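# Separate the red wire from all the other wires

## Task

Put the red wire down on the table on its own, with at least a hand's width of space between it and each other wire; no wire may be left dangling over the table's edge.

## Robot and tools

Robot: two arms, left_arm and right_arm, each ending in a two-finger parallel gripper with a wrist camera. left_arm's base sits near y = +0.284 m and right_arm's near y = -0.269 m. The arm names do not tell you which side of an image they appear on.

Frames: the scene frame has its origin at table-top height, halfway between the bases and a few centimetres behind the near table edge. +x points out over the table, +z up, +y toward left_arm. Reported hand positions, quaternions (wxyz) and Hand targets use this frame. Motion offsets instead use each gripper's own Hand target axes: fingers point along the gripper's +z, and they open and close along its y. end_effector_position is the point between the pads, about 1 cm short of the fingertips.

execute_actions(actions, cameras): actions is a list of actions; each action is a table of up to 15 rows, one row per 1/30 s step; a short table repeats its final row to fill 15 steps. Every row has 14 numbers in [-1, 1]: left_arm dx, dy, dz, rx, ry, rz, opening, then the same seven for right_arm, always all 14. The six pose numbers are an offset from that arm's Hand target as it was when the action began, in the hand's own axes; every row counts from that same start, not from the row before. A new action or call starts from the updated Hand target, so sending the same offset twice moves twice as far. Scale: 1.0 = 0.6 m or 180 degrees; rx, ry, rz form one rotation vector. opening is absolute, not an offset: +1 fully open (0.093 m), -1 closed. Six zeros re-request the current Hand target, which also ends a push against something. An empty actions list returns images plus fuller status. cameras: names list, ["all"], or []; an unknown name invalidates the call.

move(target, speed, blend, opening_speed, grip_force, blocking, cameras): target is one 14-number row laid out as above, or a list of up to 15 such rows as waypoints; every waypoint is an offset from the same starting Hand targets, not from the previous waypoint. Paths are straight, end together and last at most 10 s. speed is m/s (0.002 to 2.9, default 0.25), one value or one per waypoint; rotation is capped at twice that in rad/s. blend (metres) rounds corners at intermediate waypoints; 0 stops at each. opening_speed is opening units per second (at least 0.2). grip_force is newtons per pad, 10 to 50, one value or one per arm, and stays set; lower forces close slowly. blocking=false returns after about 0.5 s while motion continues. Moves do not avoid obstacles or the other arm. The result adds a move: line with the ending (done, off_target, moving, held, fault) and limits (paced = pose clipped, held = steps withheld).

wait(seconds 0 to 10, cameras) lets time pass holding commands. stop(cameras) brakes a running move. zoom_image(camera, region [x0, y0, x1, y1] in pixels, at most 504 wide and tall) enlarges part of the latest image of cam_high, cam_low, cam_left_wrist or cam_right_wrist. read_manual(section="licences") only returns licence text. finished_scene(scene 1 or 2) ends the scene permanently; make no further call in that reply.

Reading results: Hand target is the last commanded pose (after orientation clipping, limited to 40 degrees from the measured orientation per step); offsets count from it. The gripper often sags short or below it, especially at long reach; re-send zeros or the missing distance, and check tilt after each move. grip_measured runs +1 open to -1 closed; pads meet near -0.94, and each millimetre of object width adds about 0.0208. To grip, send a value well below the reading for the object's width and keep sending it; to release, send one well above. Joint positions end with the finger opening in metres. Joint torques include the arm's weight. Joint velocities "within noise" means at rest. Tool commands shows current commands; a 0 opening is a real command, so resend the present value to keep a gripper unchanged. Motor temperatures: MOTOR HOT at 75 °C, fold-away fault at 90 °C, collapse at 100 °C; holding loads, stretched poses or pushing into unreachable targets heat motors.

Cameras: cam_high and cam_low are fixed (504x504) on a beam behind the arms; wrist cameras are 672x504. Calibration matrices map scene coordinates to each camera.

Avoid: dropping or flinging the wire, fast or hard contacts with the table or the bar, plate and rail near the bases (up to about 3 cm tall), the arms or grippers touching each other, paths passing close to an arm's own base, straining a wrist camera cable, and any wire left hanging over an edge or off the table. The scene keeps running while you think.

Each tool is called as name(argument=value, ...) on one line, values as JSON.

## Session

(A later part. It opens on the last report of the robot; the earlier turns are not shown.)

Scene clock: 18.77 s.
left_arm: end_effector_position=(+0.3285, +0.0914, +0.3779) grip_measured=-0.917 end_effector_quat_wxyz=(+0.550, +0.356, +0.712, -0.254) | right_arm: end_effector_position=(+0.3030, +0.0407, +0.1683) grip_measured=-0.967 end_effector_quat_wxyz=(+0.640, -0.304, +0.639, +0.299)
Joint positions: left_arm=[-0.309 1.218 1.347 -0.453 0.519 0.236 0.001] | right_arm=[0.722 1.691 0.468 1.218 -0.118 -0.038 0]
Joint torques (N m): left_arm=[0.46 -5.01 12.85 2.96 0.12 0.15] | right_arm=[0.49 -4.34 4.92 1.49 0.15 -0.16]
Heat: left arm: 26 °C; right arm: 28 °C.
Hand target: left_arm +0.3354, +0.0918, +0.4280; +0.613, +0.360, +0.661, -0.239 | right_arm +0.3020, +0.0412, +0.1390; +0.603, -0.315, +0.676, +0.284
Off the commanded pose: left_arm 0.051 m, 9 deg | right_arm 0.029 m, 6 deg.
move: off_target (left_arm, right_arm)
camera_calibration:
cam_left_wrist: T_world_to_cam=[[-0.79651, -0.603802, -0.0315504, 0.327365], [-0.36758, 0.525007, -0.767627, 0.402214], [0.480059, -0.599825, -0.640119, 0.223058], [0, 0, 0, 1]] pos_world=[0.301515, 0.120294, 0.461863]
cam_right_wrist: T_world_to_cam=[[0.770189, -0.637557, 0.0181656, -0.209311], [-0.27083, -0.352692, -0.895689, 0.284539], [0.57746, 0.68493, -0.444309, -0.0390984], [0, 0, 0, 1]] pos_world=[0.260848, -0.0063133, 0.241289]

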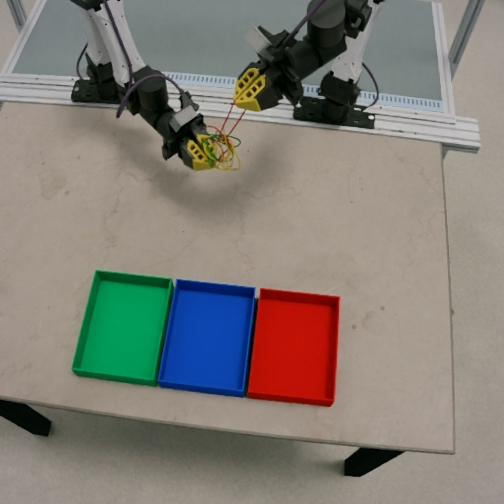

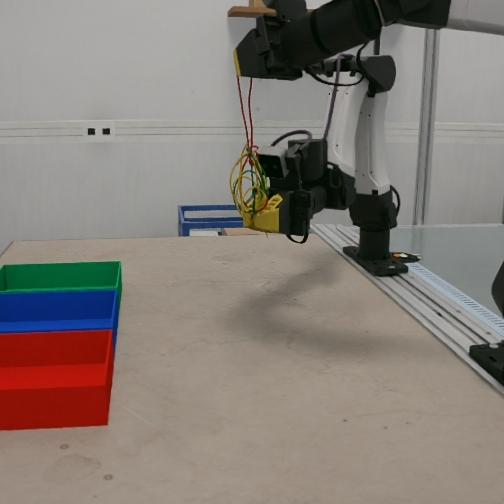

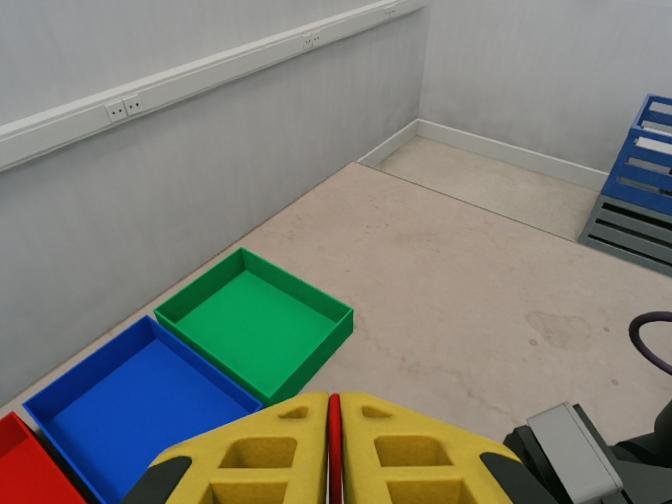

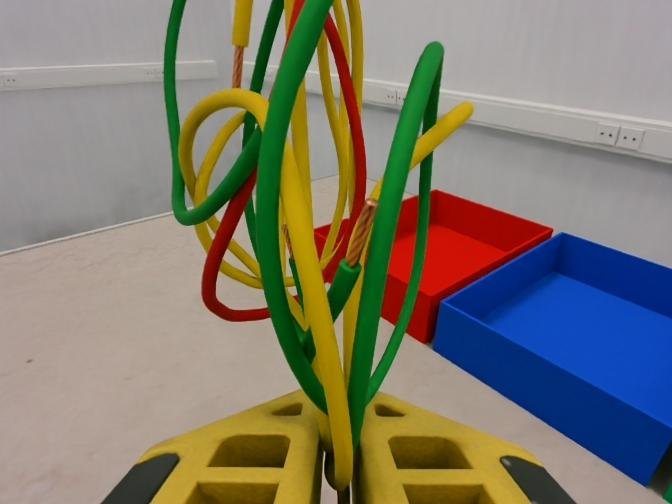

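move(target=[0.269,-0.117,0.005,0,0.167,0,-0.923361, 0.041,-0.159,-0.07,0,0.05,0,-1.0], speed=0.12, cameras=["all"])

zoom_image(camera="cam_left_wrist", region=[250, 150, 500, 400])

zoom_image(camera="cam_right_wrist", region=[150, 0, 500, 300])

Scene clock: 22.33 s.
left_arm: end_effector_position=(+0.2875, +0.0735, +0.2605) grip_measured=-0.917 end_effector_quat_wxyz=(+0.420, +0.412, +0.796, -0.141) | right_arm: end_effector_position=(+0.3399, -0.0511, +0.1038) grip_measured=-0.967 end_effector_quat_wxyz=(+0.530, -0.335, +0.732, +0.268)
Joint positions: left_arm=[-0.551 1.191 1.164 -0.638 0.148 0.318 0.001] | right_arm=[0.344 1.61 0.458 0.811 -0.477 -0.155 0]
Joint torques (N m): left_arm=[-0.53 -5.26 7.36 1.84 -0.05 -0.06] | right_arm=[-0.85 -7.01 7.19 2.21 -0.11 -0.27]
Heat: left arm: 27 °C; right arm: 28 °C.
Hand target: left_arm +0.2850, +0.0752, +0.2602; +0.420, +0.410, +0.798, -0.138 | right_arm +0.3467, -0.0540, +0.1188; +0.548, -0.336, +0.721, +0.258
Off the commanded pose: left_arm 0.003 m, 1 deg | right_arm 0.017 m, 3 deg.
move: off_target (right_arm)
camera_calibration:
cam_left_wrist: T_world_to_cam=[[-0.785697, -0.607574, -0.116334, 0.299358], [-0.497314, 0.732212, -0.465344, 0.249748], [0.367912, -0.307765, -0.877452, 0.229414], [0, 0, 0, 1]] pos_world=[0.275003, 0.0696192, 0.352343]
cam_right_wrist: T_world_to_cam=[[0.774561, -0.631969, -0.025891, -0.291769], [-0.448982, -0.520532, -0.726265, 0.238805], [0.4455, 0.574162, -0.686927, 0.0383251], [0, 0, 0, 1]] pos_world=[0.316138, -0.0820881, 0.192208]

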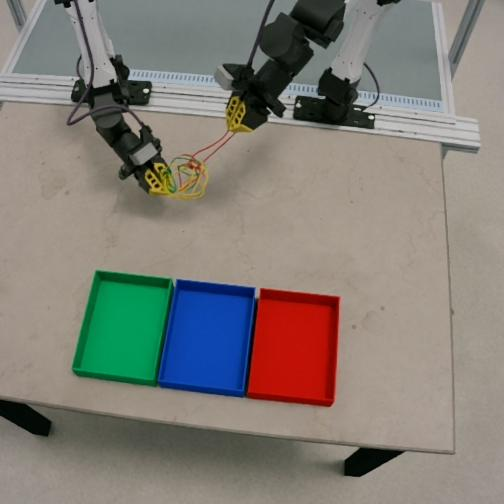

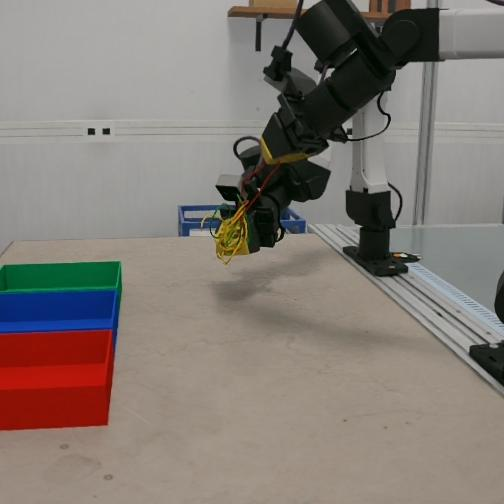

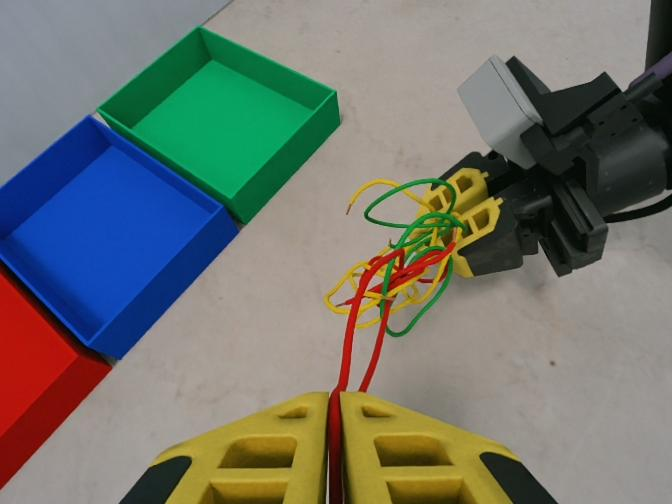

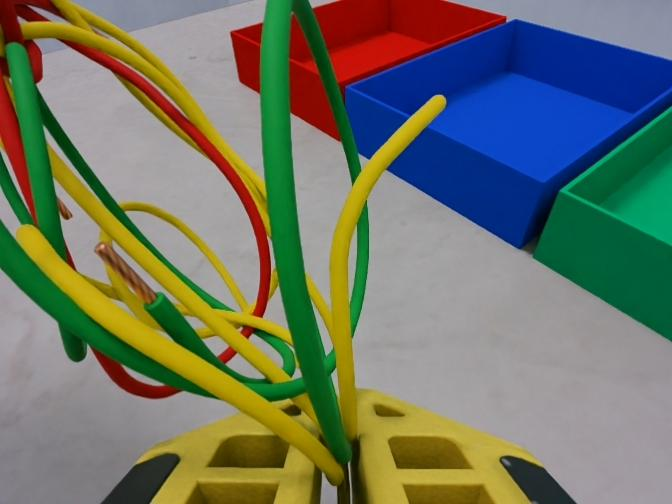

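Scaled by 2.016 from the camera's 672x504 image, which has a finer 960x720 frame.

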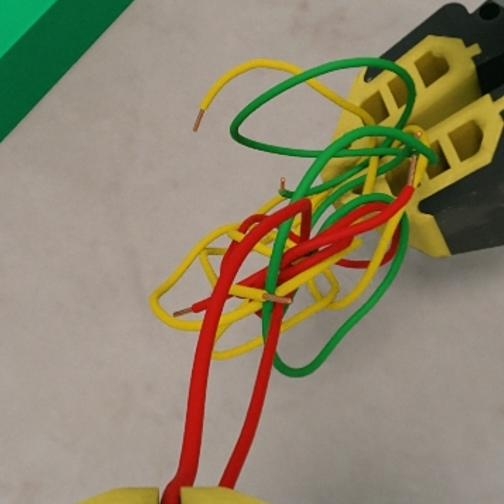

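Scaled by 1.440 from the camera's 672x504 image, which has a finer 960x720 frame.

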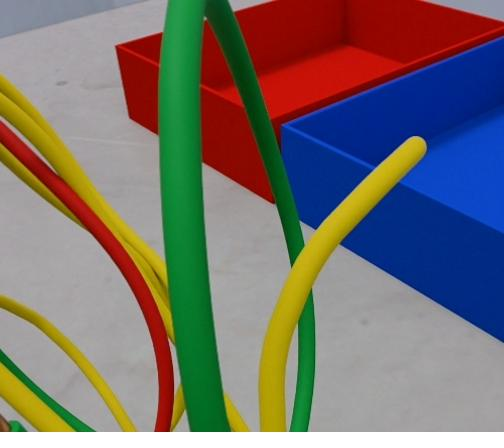

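zoom_image(camera="cam_left_wrist", region=[315, 205, 475, 345])

Scaled by 3.150 from the camera's 672x504 image, which has a finer 960x720 frame.

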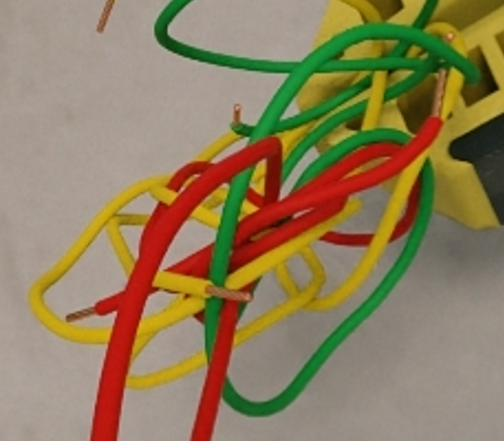

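zoom_image(camera="cam_low", region=[195, 170, 295, 270])

zoom_image(camera="cam_high", region=[135, 120, 245, 210])

zoom_image(camera="cam_right_wrist", region=[0, 0, 340, 420])

Scaled by 5.040 from the camera's 504x504 image, which has a finer 720x720 frame.

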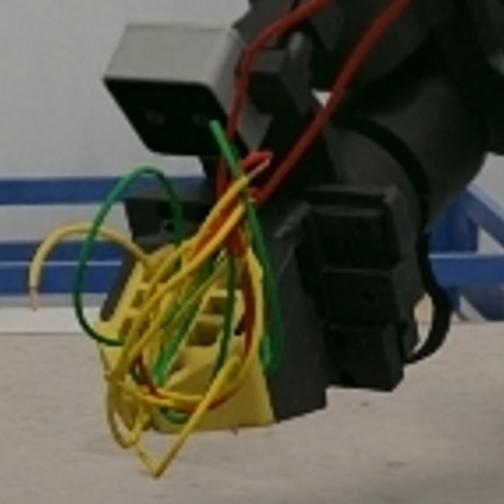

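Scaled by 4.582 from the camera's 504x504 image, which has a finer 720x720 frame.

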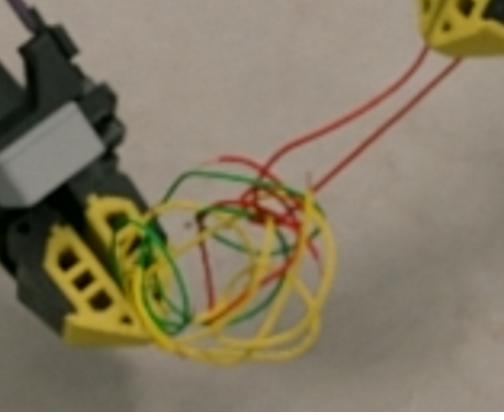

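Scaled by 1.200 from the camera's 672x504 image, which has a finer 960x720 frame.

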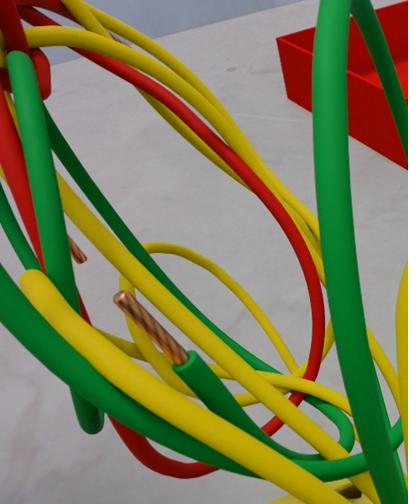

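zoom_image(camera="cam_left_wrist", region=[335, 235, 425, 315])

zoom_image(camera="cam_left_wrist", region=[390, 210, 480, 290])

zoom_image(camera="cam_high", region=[165, 140, 225, 200])

Scaled by 5.600 from the camera's 672x504 image, which has a finer 960x720 frame.

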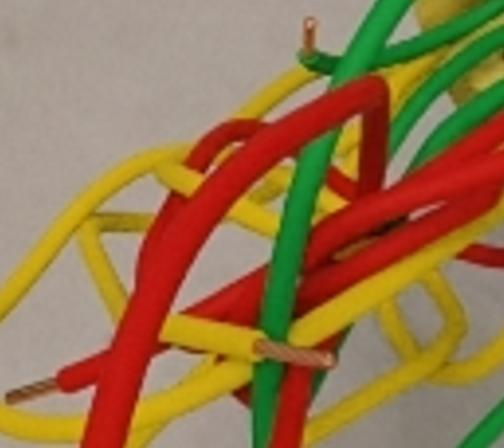

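Scaled by 5.600 from the camera's 672x504 image, which has a finer 960x720 frame.

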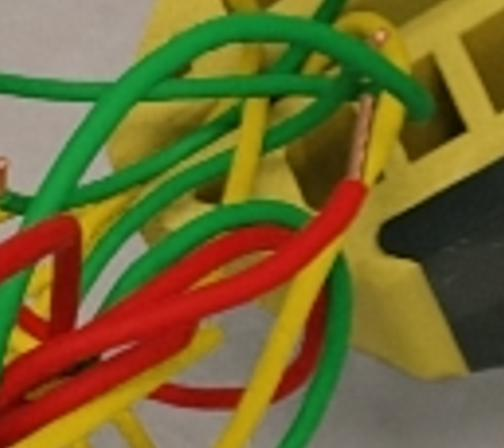

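Scaled by 8.400 from the camera's 504x504 image, which has a finer 720x720 frame.

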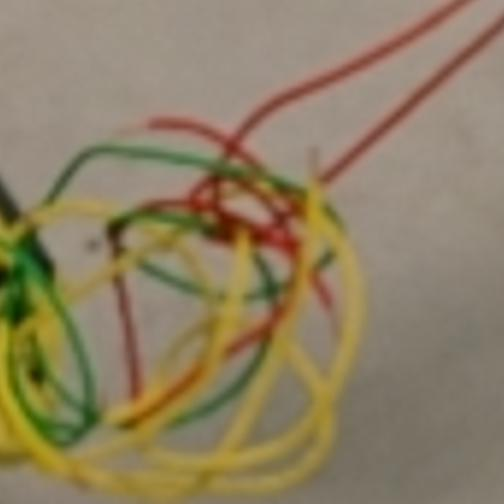

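move(target=[0,0,0,0,0,0,-0.923361, 0,0,0,0,0,0.35,-1.0], speed=0.4, cameras=["all"])

zoom_image(camera="cam_left_wrist", region=[300, 180, 480, 340])

zoom_image(camera="cam_low", region=[195, 160, 295, 270])

zoom_image(camera="cam_high", region=[135, 120, 235, 220])

Scene clock: 27.07 s.
left_arm: end_effector_position=(+0.2875, +0.0736, +0.2604) grip_measured=-0.917 end_effector_quat_wxyz=(+0.420, +0.412, +0.796, -0.141) | right_arm: end_effector_position=(+0.3373, -0.0489, +0.1044) grip_measured=-0.967 end_effector_quat_wxyz=(+0.314, +0.079, +0.800, +0.506)
Joint positions: left_arm=[-0.551 1.191 1.164 -0.638 0.148 0.318 0.001] | right_arm=[0.344 1.61 0.458 0.811 -0.497 0.914 0]
Joint torques (N m): left_arm=[-0.53 -5.26 7.36 1.84 -0.04 -0.06] | right_arm=[-0.91 -7.06 7.1 2.25 0.12 -0.03]
Heat: left arm: 27 °C; right arm: 28 °C.
Hand target: left_arm +0.2850, +0.0752, +0.2602; +0.420, +0.410, +0.798, -0.138 | right_arm +0.3466, -0.0540, +0.1188; +0.332, +0.090, +0.791, +0.506
Off the commanded pose: left_arm 0.003 m, 1 deg | right_arm 0.018 m, 3 deg.
move: off_target (right_arm)
camera_calibration:
cam_left_wrist: T_world_to_cam=[[-0.785582, -0.607711, -0.116399, 0.299347], [-0.497574, 0.732269, -0.464976, 0.249638], [0.367807, -0.30736, -0.877638, 0.229392], [0, 0, 0, 1]] pos_world=[0.275003, 0.06962, 0.352243]
cam_right_wrist: T_world_to_cam=[[0.198975, -0.481926, -0.853321, -0.000418443], [-0.964658, 0.0571756, -0.257228, 0.392408], [0.172754, 0.874345, -0.453517, 0.120867], [0, 0, 0, 1]] pos_world=[0.357742, -0.128317, 0.155396]

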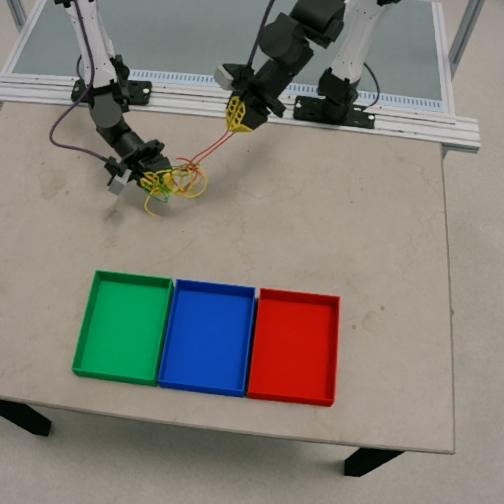

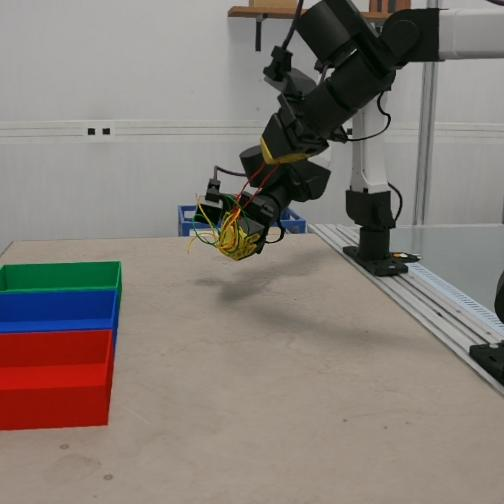

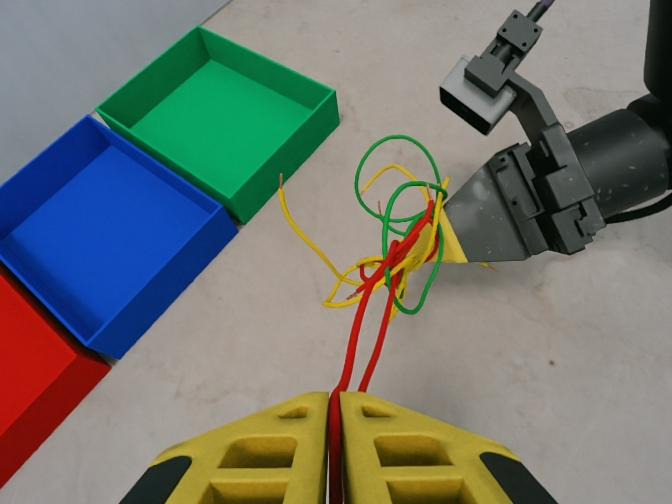

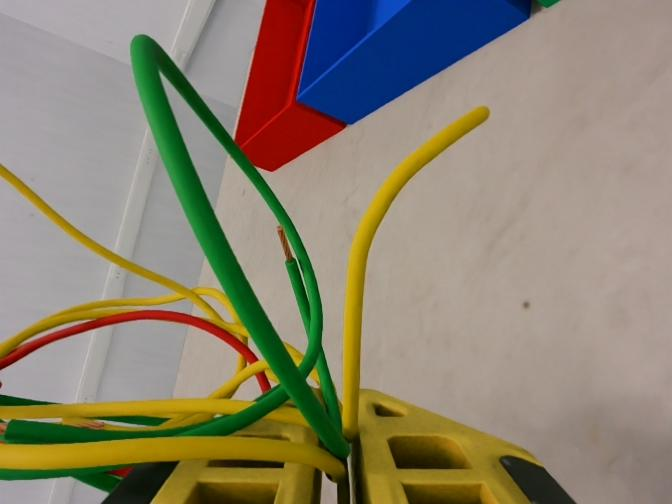

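Scaled by 2.800 from the camera's 672x504 image, which has a finer 960x720 frame.

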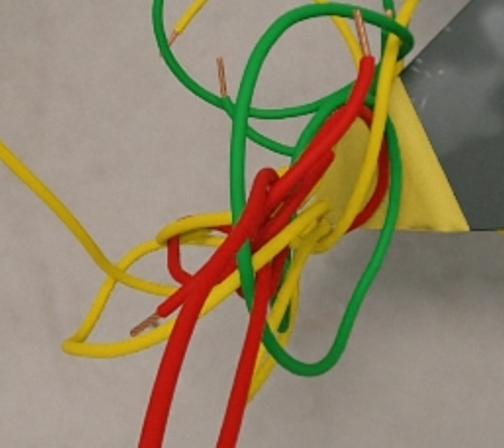

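Scaled by 4.582 from the camera's 504x504 image, which has a finer 720x720 frame.

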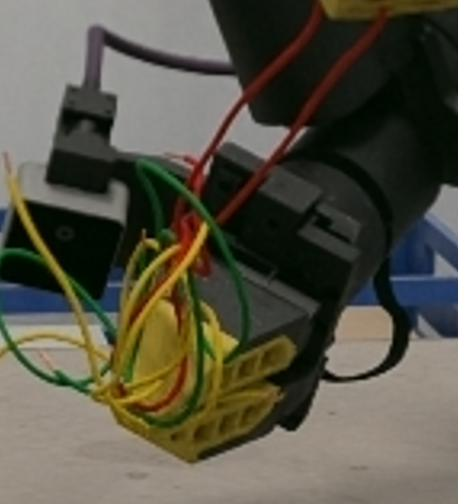

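Scaled by 5.040 from the camera's 504x504 image, which has a finer 720x720 frame.

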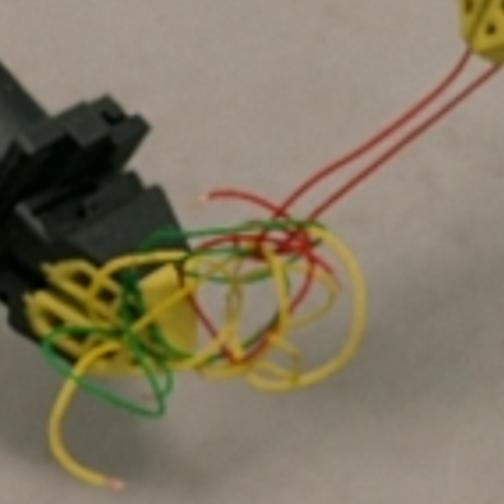

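zoom_image(camera="cam_left_wrist", region=[350, 190, 450, 270])

zoom_image(camera="cam_left_wrist", region=[340, 240, 440, 320])

Scaled by 5.040 from the camera's 672x504 image, which has a finer 960x720 frame.

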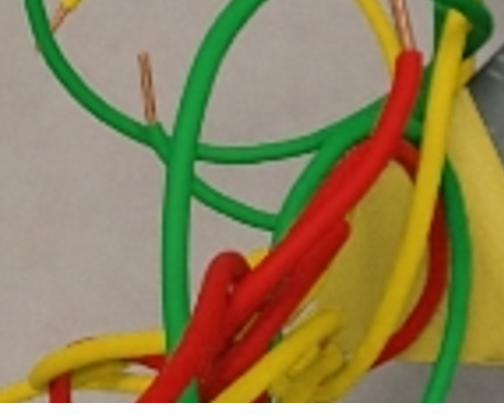

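Scaled by 5.040 from the camera's 672x504 image, which has a finer 960x720 frame.

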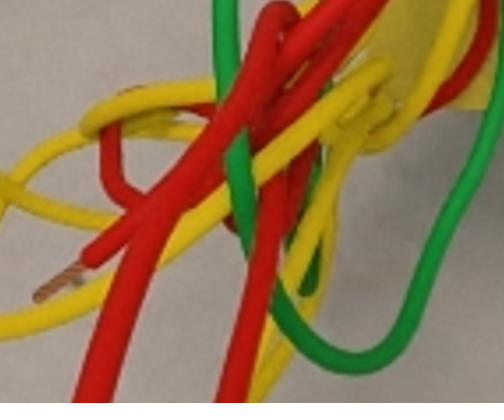

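move(target=[[-0.185,-0.0295,0.0125,0,0,0,-0.923361, 0,0,0,0,0,0,-1.0],[-0.262,-0.123,0.189,0,0,0,-0.923361,0,0,0,0,0,0,-1.0]], speed=0.12, blend=[0.04,0], cameras=["all"])

zoom_image(camera="cam_low", region=[175, 120, 295, 270])

zoom_image(camera="cam_high", region=[100, 80, 220, 220])

Scene clock: 32.23 s.
left_arm: end_effector_position=(+0.3396, -0.1110, +0.2961) grip_measured=-0.917 end_effector_quat_wxyz=(+0.408, +0.415, +0.803, -0.130) | right_arm: end_effector_position=(+0.3384, -0.0524, +0.1033) grip_measured=-0.967 end_effector_quat_wxyz=(+0.312, +0.088, +0.802, +0.502)
Joint positions: left_arm=[-0.884 1.889 1.992 -0.799 -0.128 0.114 0.001] | right_arm=[0.337 1.602 0.458 0.793 -0.49 0.922 0]
Joint torques (N m): left_arm=[-0.98 -9.61 10.26 2.01 -0.06 -0.09] | right_arm=[-0.36 -6.46 7.13 2.43 0.05 -0.11]
Heat: left arm: 28 °C; right arm: 29 °C.
Hand target: left_arm +0.3403, -0.1196, +0.3052; +0.421, +0.410, +0.798, -0.138 | right_arm +0.3467, -0.0540, +0.1187; +0.332, +0.091, +0.791, +0.506
Off the commanded pose: left_arm 0.013 m, 2 deg | right_arm 0.018 m, 3 deg.
move: off_target (left_arm, right_arm)
camera_calibration:
cam_left_wrist: T_world_to_cam=[[-0.782256, -0.610389, -0.124503, 0.233376], [-0.510245, 0.742453, -0.434066, 0.423605], [0.357387, -0.276024, -0.892236, 0.196212], [0, 0, 0, 1]] pos_world=[0.328578, -0.117898, 0.387996]
cam_right_wrist: T_world_to_cam=[[0.178747, -0.486226, -0.855356, 0.00354696], [-0.967421, 0.0715684, -0.242849, 0.393629], [0.179296, 0.870897, -0.457592, 0.121221], [0, 0, 0, 1]] pos_world=[0.358437, -0.132018, 0.154096]

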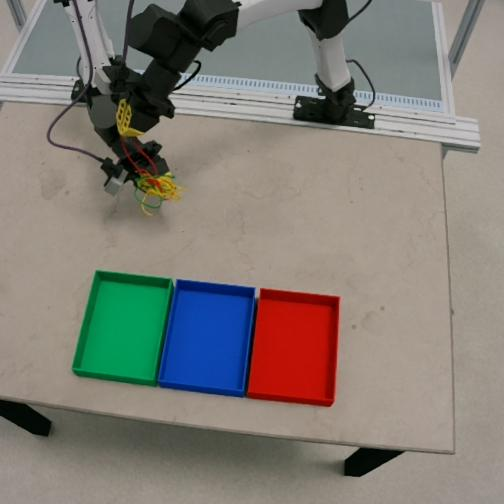

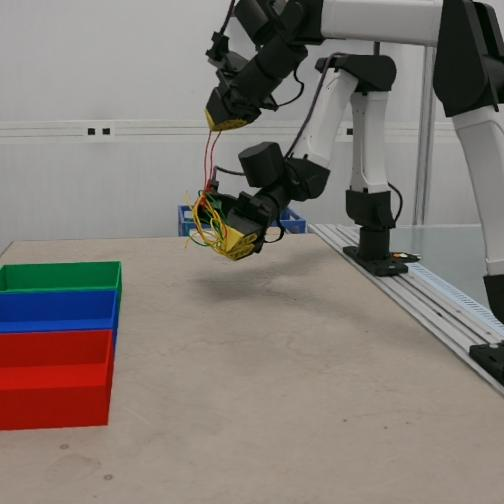

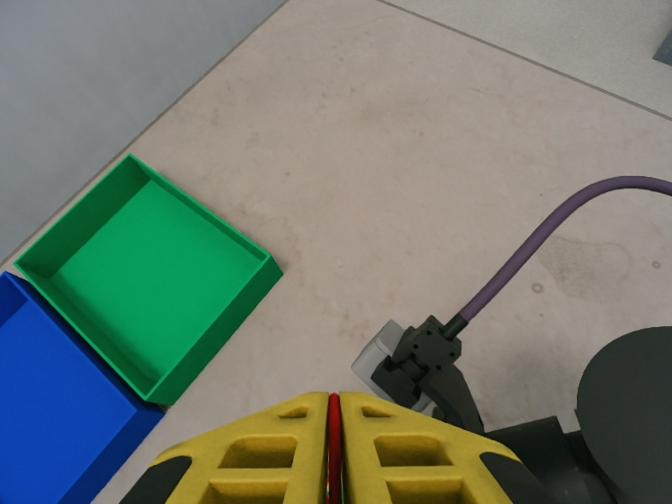

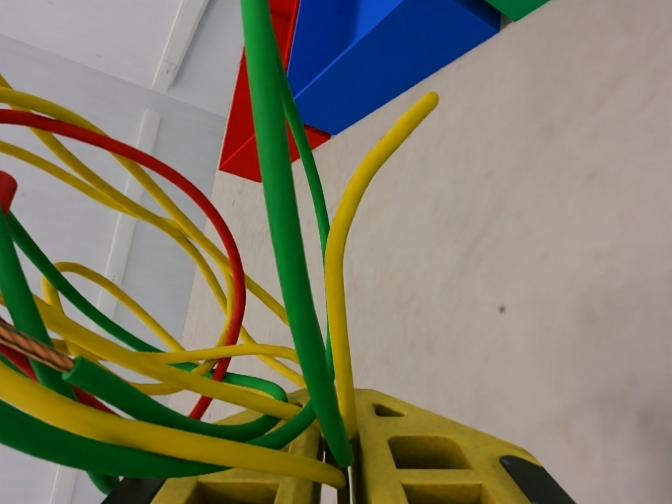

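Scaled by 3.360 from the camera's 504x504 image, which has a finer 720x720 frame.

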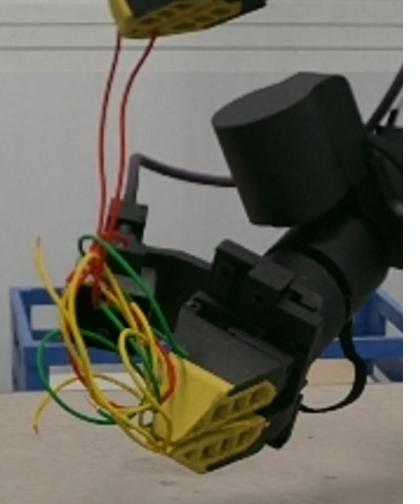

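Scaled by 3.600 from the camera's 504x504 image, which has a finer 720x720 frame.

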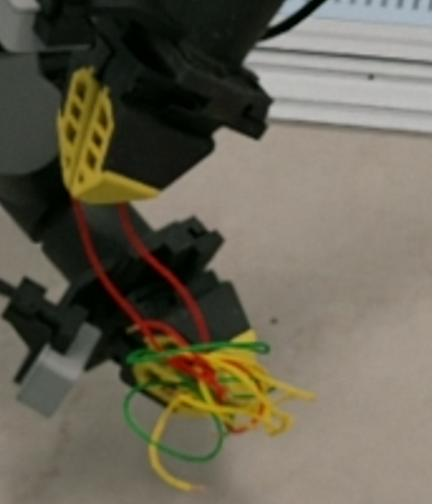

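move(target=[-0.124,-0.039,0.015,0,0,0,-0.923361, 0,0,0,0,0,0,-1.0], speed=0.1, cameras=["cam_low","cam_high","cam_right_wrist"])

zoom_image(camera="cam_low", region=[175, 110, 295, 260])

zoom_image(camera="cam_high", region=[100, 80, 220, 220])

Scene clock: 33.80 s.
left_arm: end_effector_position=(+0.3523, -0.1632, +0.3305) grip_measured=-0.917 end_effector_quat_wxyz=(+0.423, +0.412, +0.797, -0.128) | right_arm: end_effector_position=(+0.3445, -0.0546, +0.1155) grip_measured=-0.967 end_effector_quat_wxyz=(+0.336, +0.085, +0.788, +0.508)
Joint positions: left_arm=[-0.94 2.323 2.826 -1.174 -0.184 0.089 0.001] | right_arm=[0.331 1.595 0.458 0.84 -0.48 0.922 0]
Joint torques (N m): left_arm=[-1.77 -12.72 9.69 2.52 -0.01 -0.08] | right_arm=[0.12 -5.79 7.27 1.97 -0.05 -0.12]
Heat: left arm: 28 °C; right arm: 29 °C.
Hand target: left_arm +0.3505, -0.1793, +0.3550; +0.420, +0.410, +0.798, -0.138 | right_arm +0.3467, -0.0541, +0.1187; +0.332, +0.091, +0.791, +0.506
Off the commanded pose: left_arm 0.029 m, 1 deg | right_arm 0.004 m, 1 deg.
elbow stopped short (left arm): the move would have taken joint 3 (elbow) straighter than the controller allows.
move: off_target (left_arm)
camera_calibration:
cam_right_wrist: T_world_to_cam=[[0.214394, -0.475606, -0.853132, -0.000117227], [-0.952151, 0.0930119, -0.29113, 0.404174], [0.217815, 0.874727, -0.432908, 0.111808], [0, 0, 0, 1]] pos_world=[0.360507, -0.135451, 0.16597]
Images, in order (width x height): cam_high 504x504, cam_low 504x504, cam_right_wrist 672x504.

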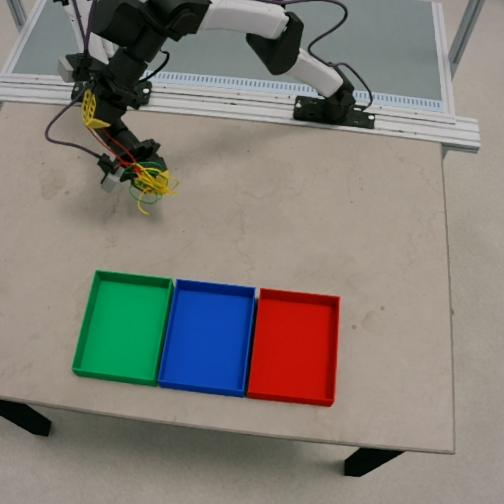

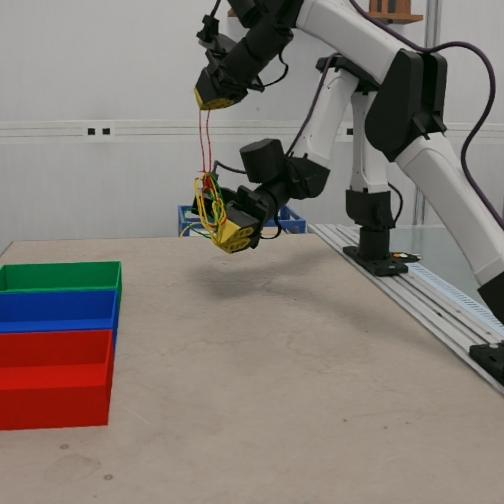

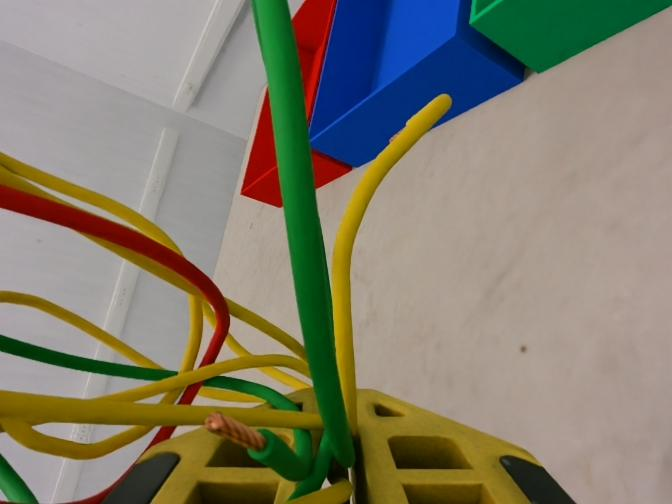

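Scaled by 3.360 from the camera's 504x504 image, which has a finer 720x720 frame.

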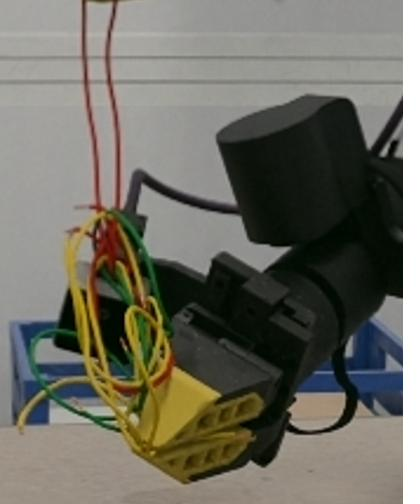

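Scaled by 3.600 from the camera's 504x504 image, which has a finer 720x720 frame.

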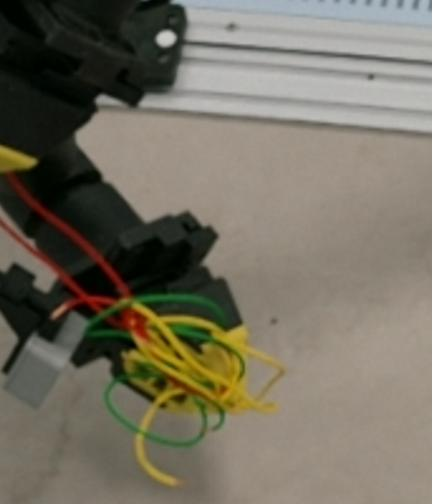

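zoom_image(camera="cam_low", region=[185, 155, 245, 225])

zoom_image(camera="cam_high", region=[105, 125, 185, 205])

Scaled by 7.200 from the camera's 504x504 image, which has a finer 720x720 frame.

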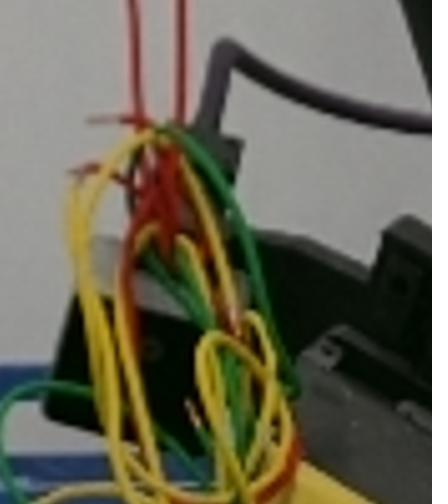

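Scaled by 6.300 from the camera's 504x504 image, which has a finer 720x720 frame.

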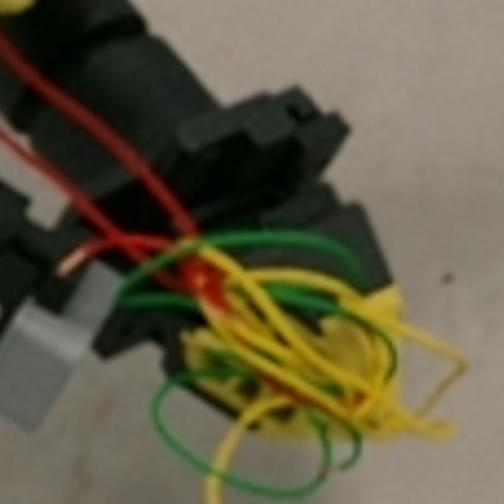

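move(target=[[0.154,0.116,-0.106,0,0,0,-0.923361, 0,0,0,0,0,-0.36,-1.0],[0.419,0.181,-0.077,0,0,0,-0.923361,0.045,-0.089,0.028,0,0,-0.36,-1.0]], speed=0.2, blend=[0.04,0], cameras=["all"])

zoom_image(camera="cam_left_wrist", region=[300, 180, 480, 340])

Scene clock: 39.73 s.
left_arm: end_effector_position=(+0.3317, +0.0493, +0.1915) grip_measured=-0.917 end_effector_quat_wxyz=(+0.407, +0.407, +0.807, -0.134) | right_arm: end_effector_position=(+0.3462, -0.0523, +0.0571) grip_measured=-0.967 end_effector_quat_wxyz=(+0.544, -0.344, +0.722, +0.255)
Joint positions: left_arm=[-0.537 1.389 1.056 -0.363 0.141 0.316 0.001] | right_arm=[0.331 1.888 0.426 1.14 -0.48 -0.191 0]
Joint torques (N m): left_arm=[0.42 -8.51 7.3 2.01 0.2 0.13] | right_arm=[-0.31 -4.3 3.58 2.78 -0.14 -0.27]
Heat: left arm: 28 °C; right arm: 29 °C.
Hand target: left_arm +0.3302, +0.0500, +0.1996; +0.420, +0.410, +0.798, -0.138 | right_arm +0.3467, -0.0539, +0.0565; +0.552, -0.347, +0.716, +0.249
Off the commanded pose: left_arm 0.008 m, 2 deg | right_arm 0.002 m, 1 deg.
move: done
camera_calibration:
cam_left_wrist: T_world_to_cam=[[-0.776589, -0.62055, -0.108755, 0.307558], [-0.52341, 0.731581, -0.436843, 0.260534], [0.350646, -0.282324, -0.892939, 0.152708], [0, 0, 0, 1]] pos_world=[0.321666, 0.0433665, 0.28362]
cam_right_wrist: T_world_to_cam=[[0.774518, -0.632332, 0.0166778, -0.300947], [-0.41731, -0.530605, -0.737774, 0.196246], [0.475367, 0.56446, -0.674842, -0.00746667], [0, 0, 0, 1]] pos_world=[0.318534, -0.0819543, 0.144766]

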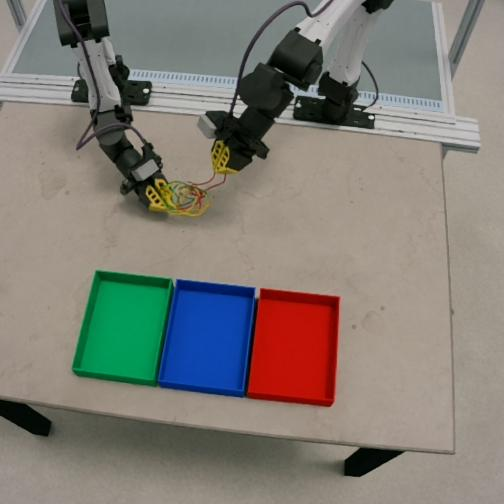

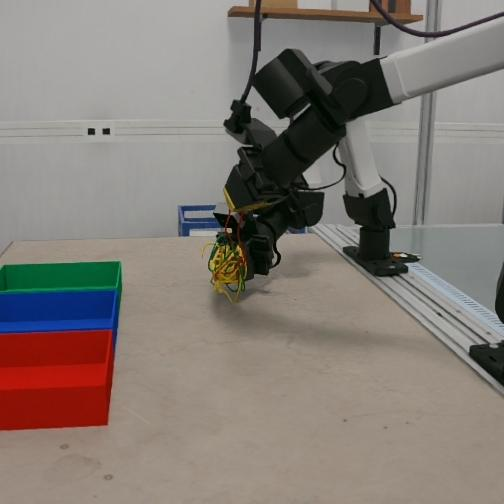

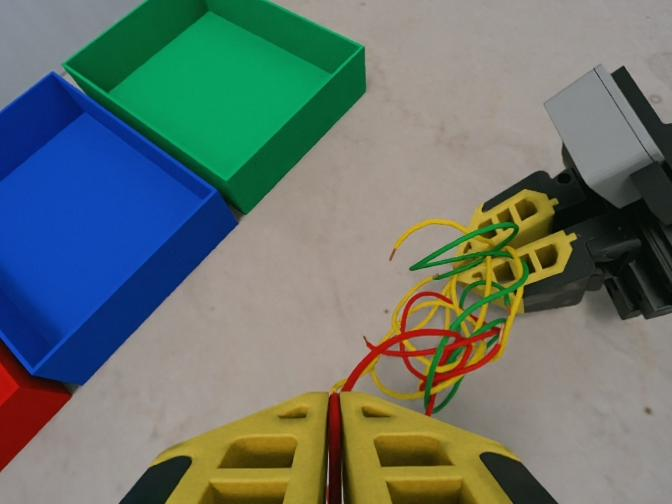

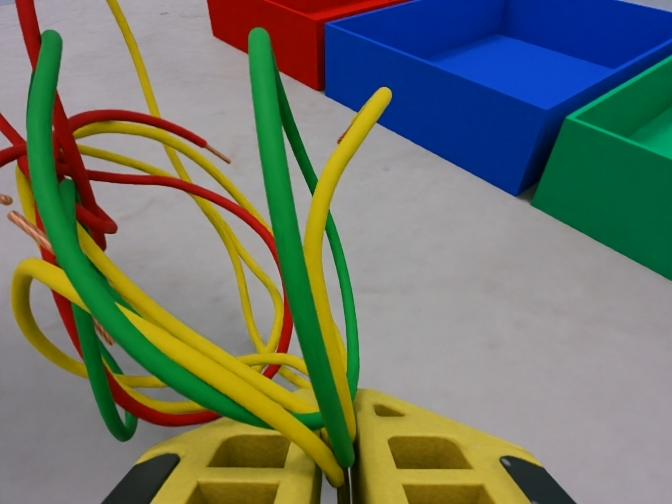

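Scaled by 2.800 from the camera's 672x504 image, which has a finer 960x720 frame.

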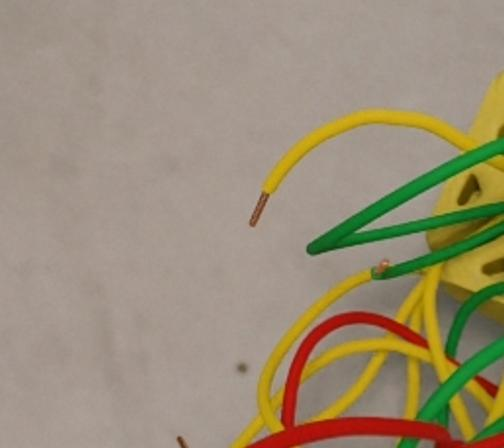

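zoom_image(camera="cam_left_wrist", region=[340, 270, 540, 420])

zoom_image(camera="cam_right_wrist", region=[0, 0, 320, 340])

zoom_image(camera="cam_low", region=[185, 190, 285, 310])

zoom_image(camera="cam_high", region=[140, 150, 240, 230])

Scaled by 2.520 from the camera's 672x504 image, which has a finer 960x720 frame.

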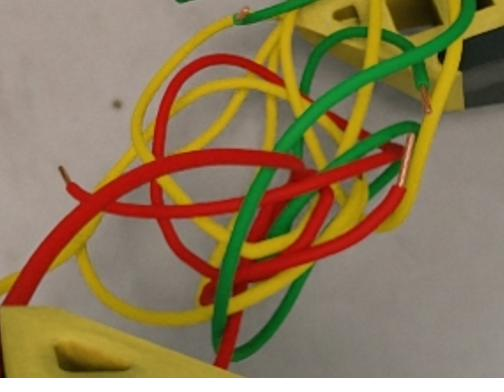

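Scaled by 1.482 from the camera's 672x504 image, which has a finer 960x720 frame.

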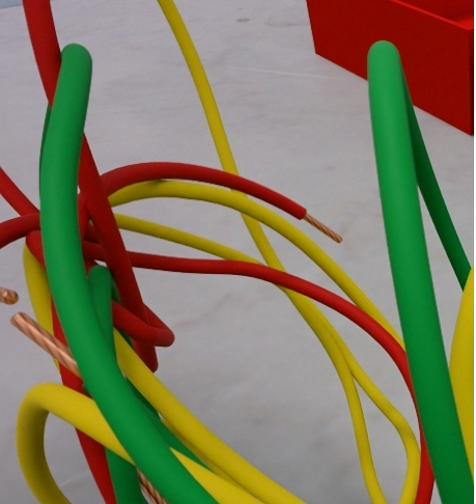

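Scaled by 4.200 from the camera's 504x504 image, which has a finer 720x720 frame.

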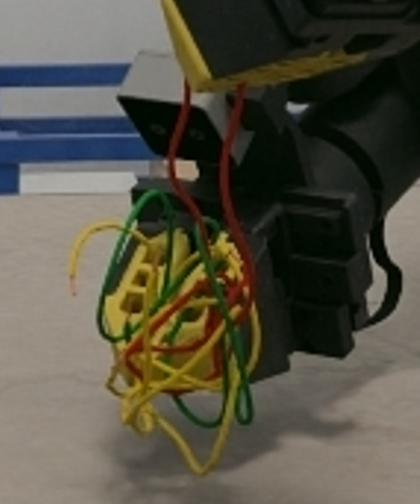

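Scaled by 5.040 from the camera's 504x504 image, which has a finer 720x720 frame.

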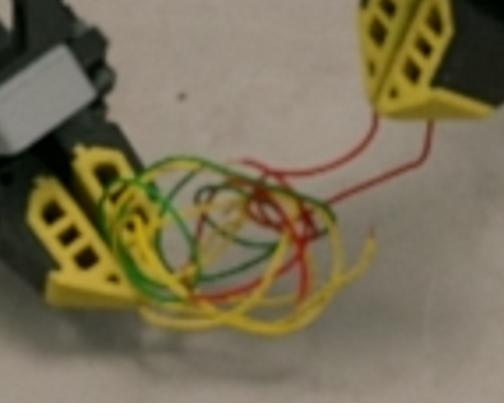

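zoom_image(camera="cam_left_wrist", region=[415, 315, 515, 395])

zoom_image(camera="cam_left_wrist", region=[345, 280, 465, 400])

zoom_image(camera="cam_left_wrist", region=[410, 350, 490, 420])

Scaled by 5.040 from the camera's 672x504 image, which has a finer 960x720 frame.

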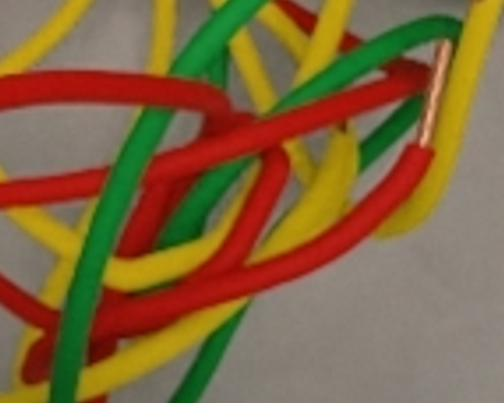

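Scaled by 4.200 from the camera's 672x504 image, which has a finer 960x720 frame.

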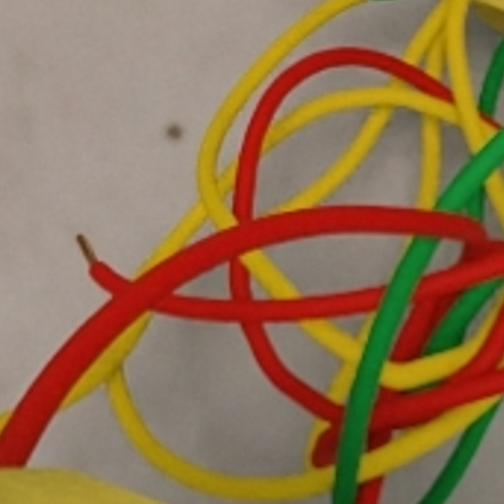

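Scaled by 6.300 from the camera's 672x504 image, which has a finer 960x720 frame.

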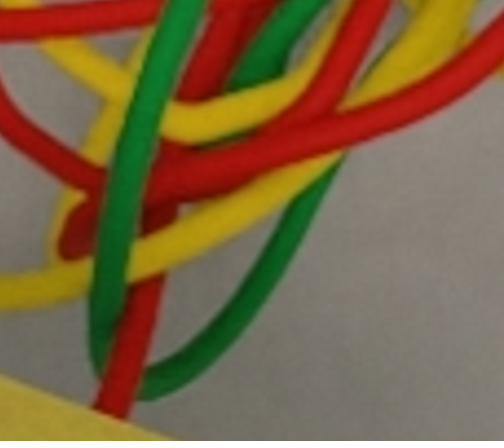

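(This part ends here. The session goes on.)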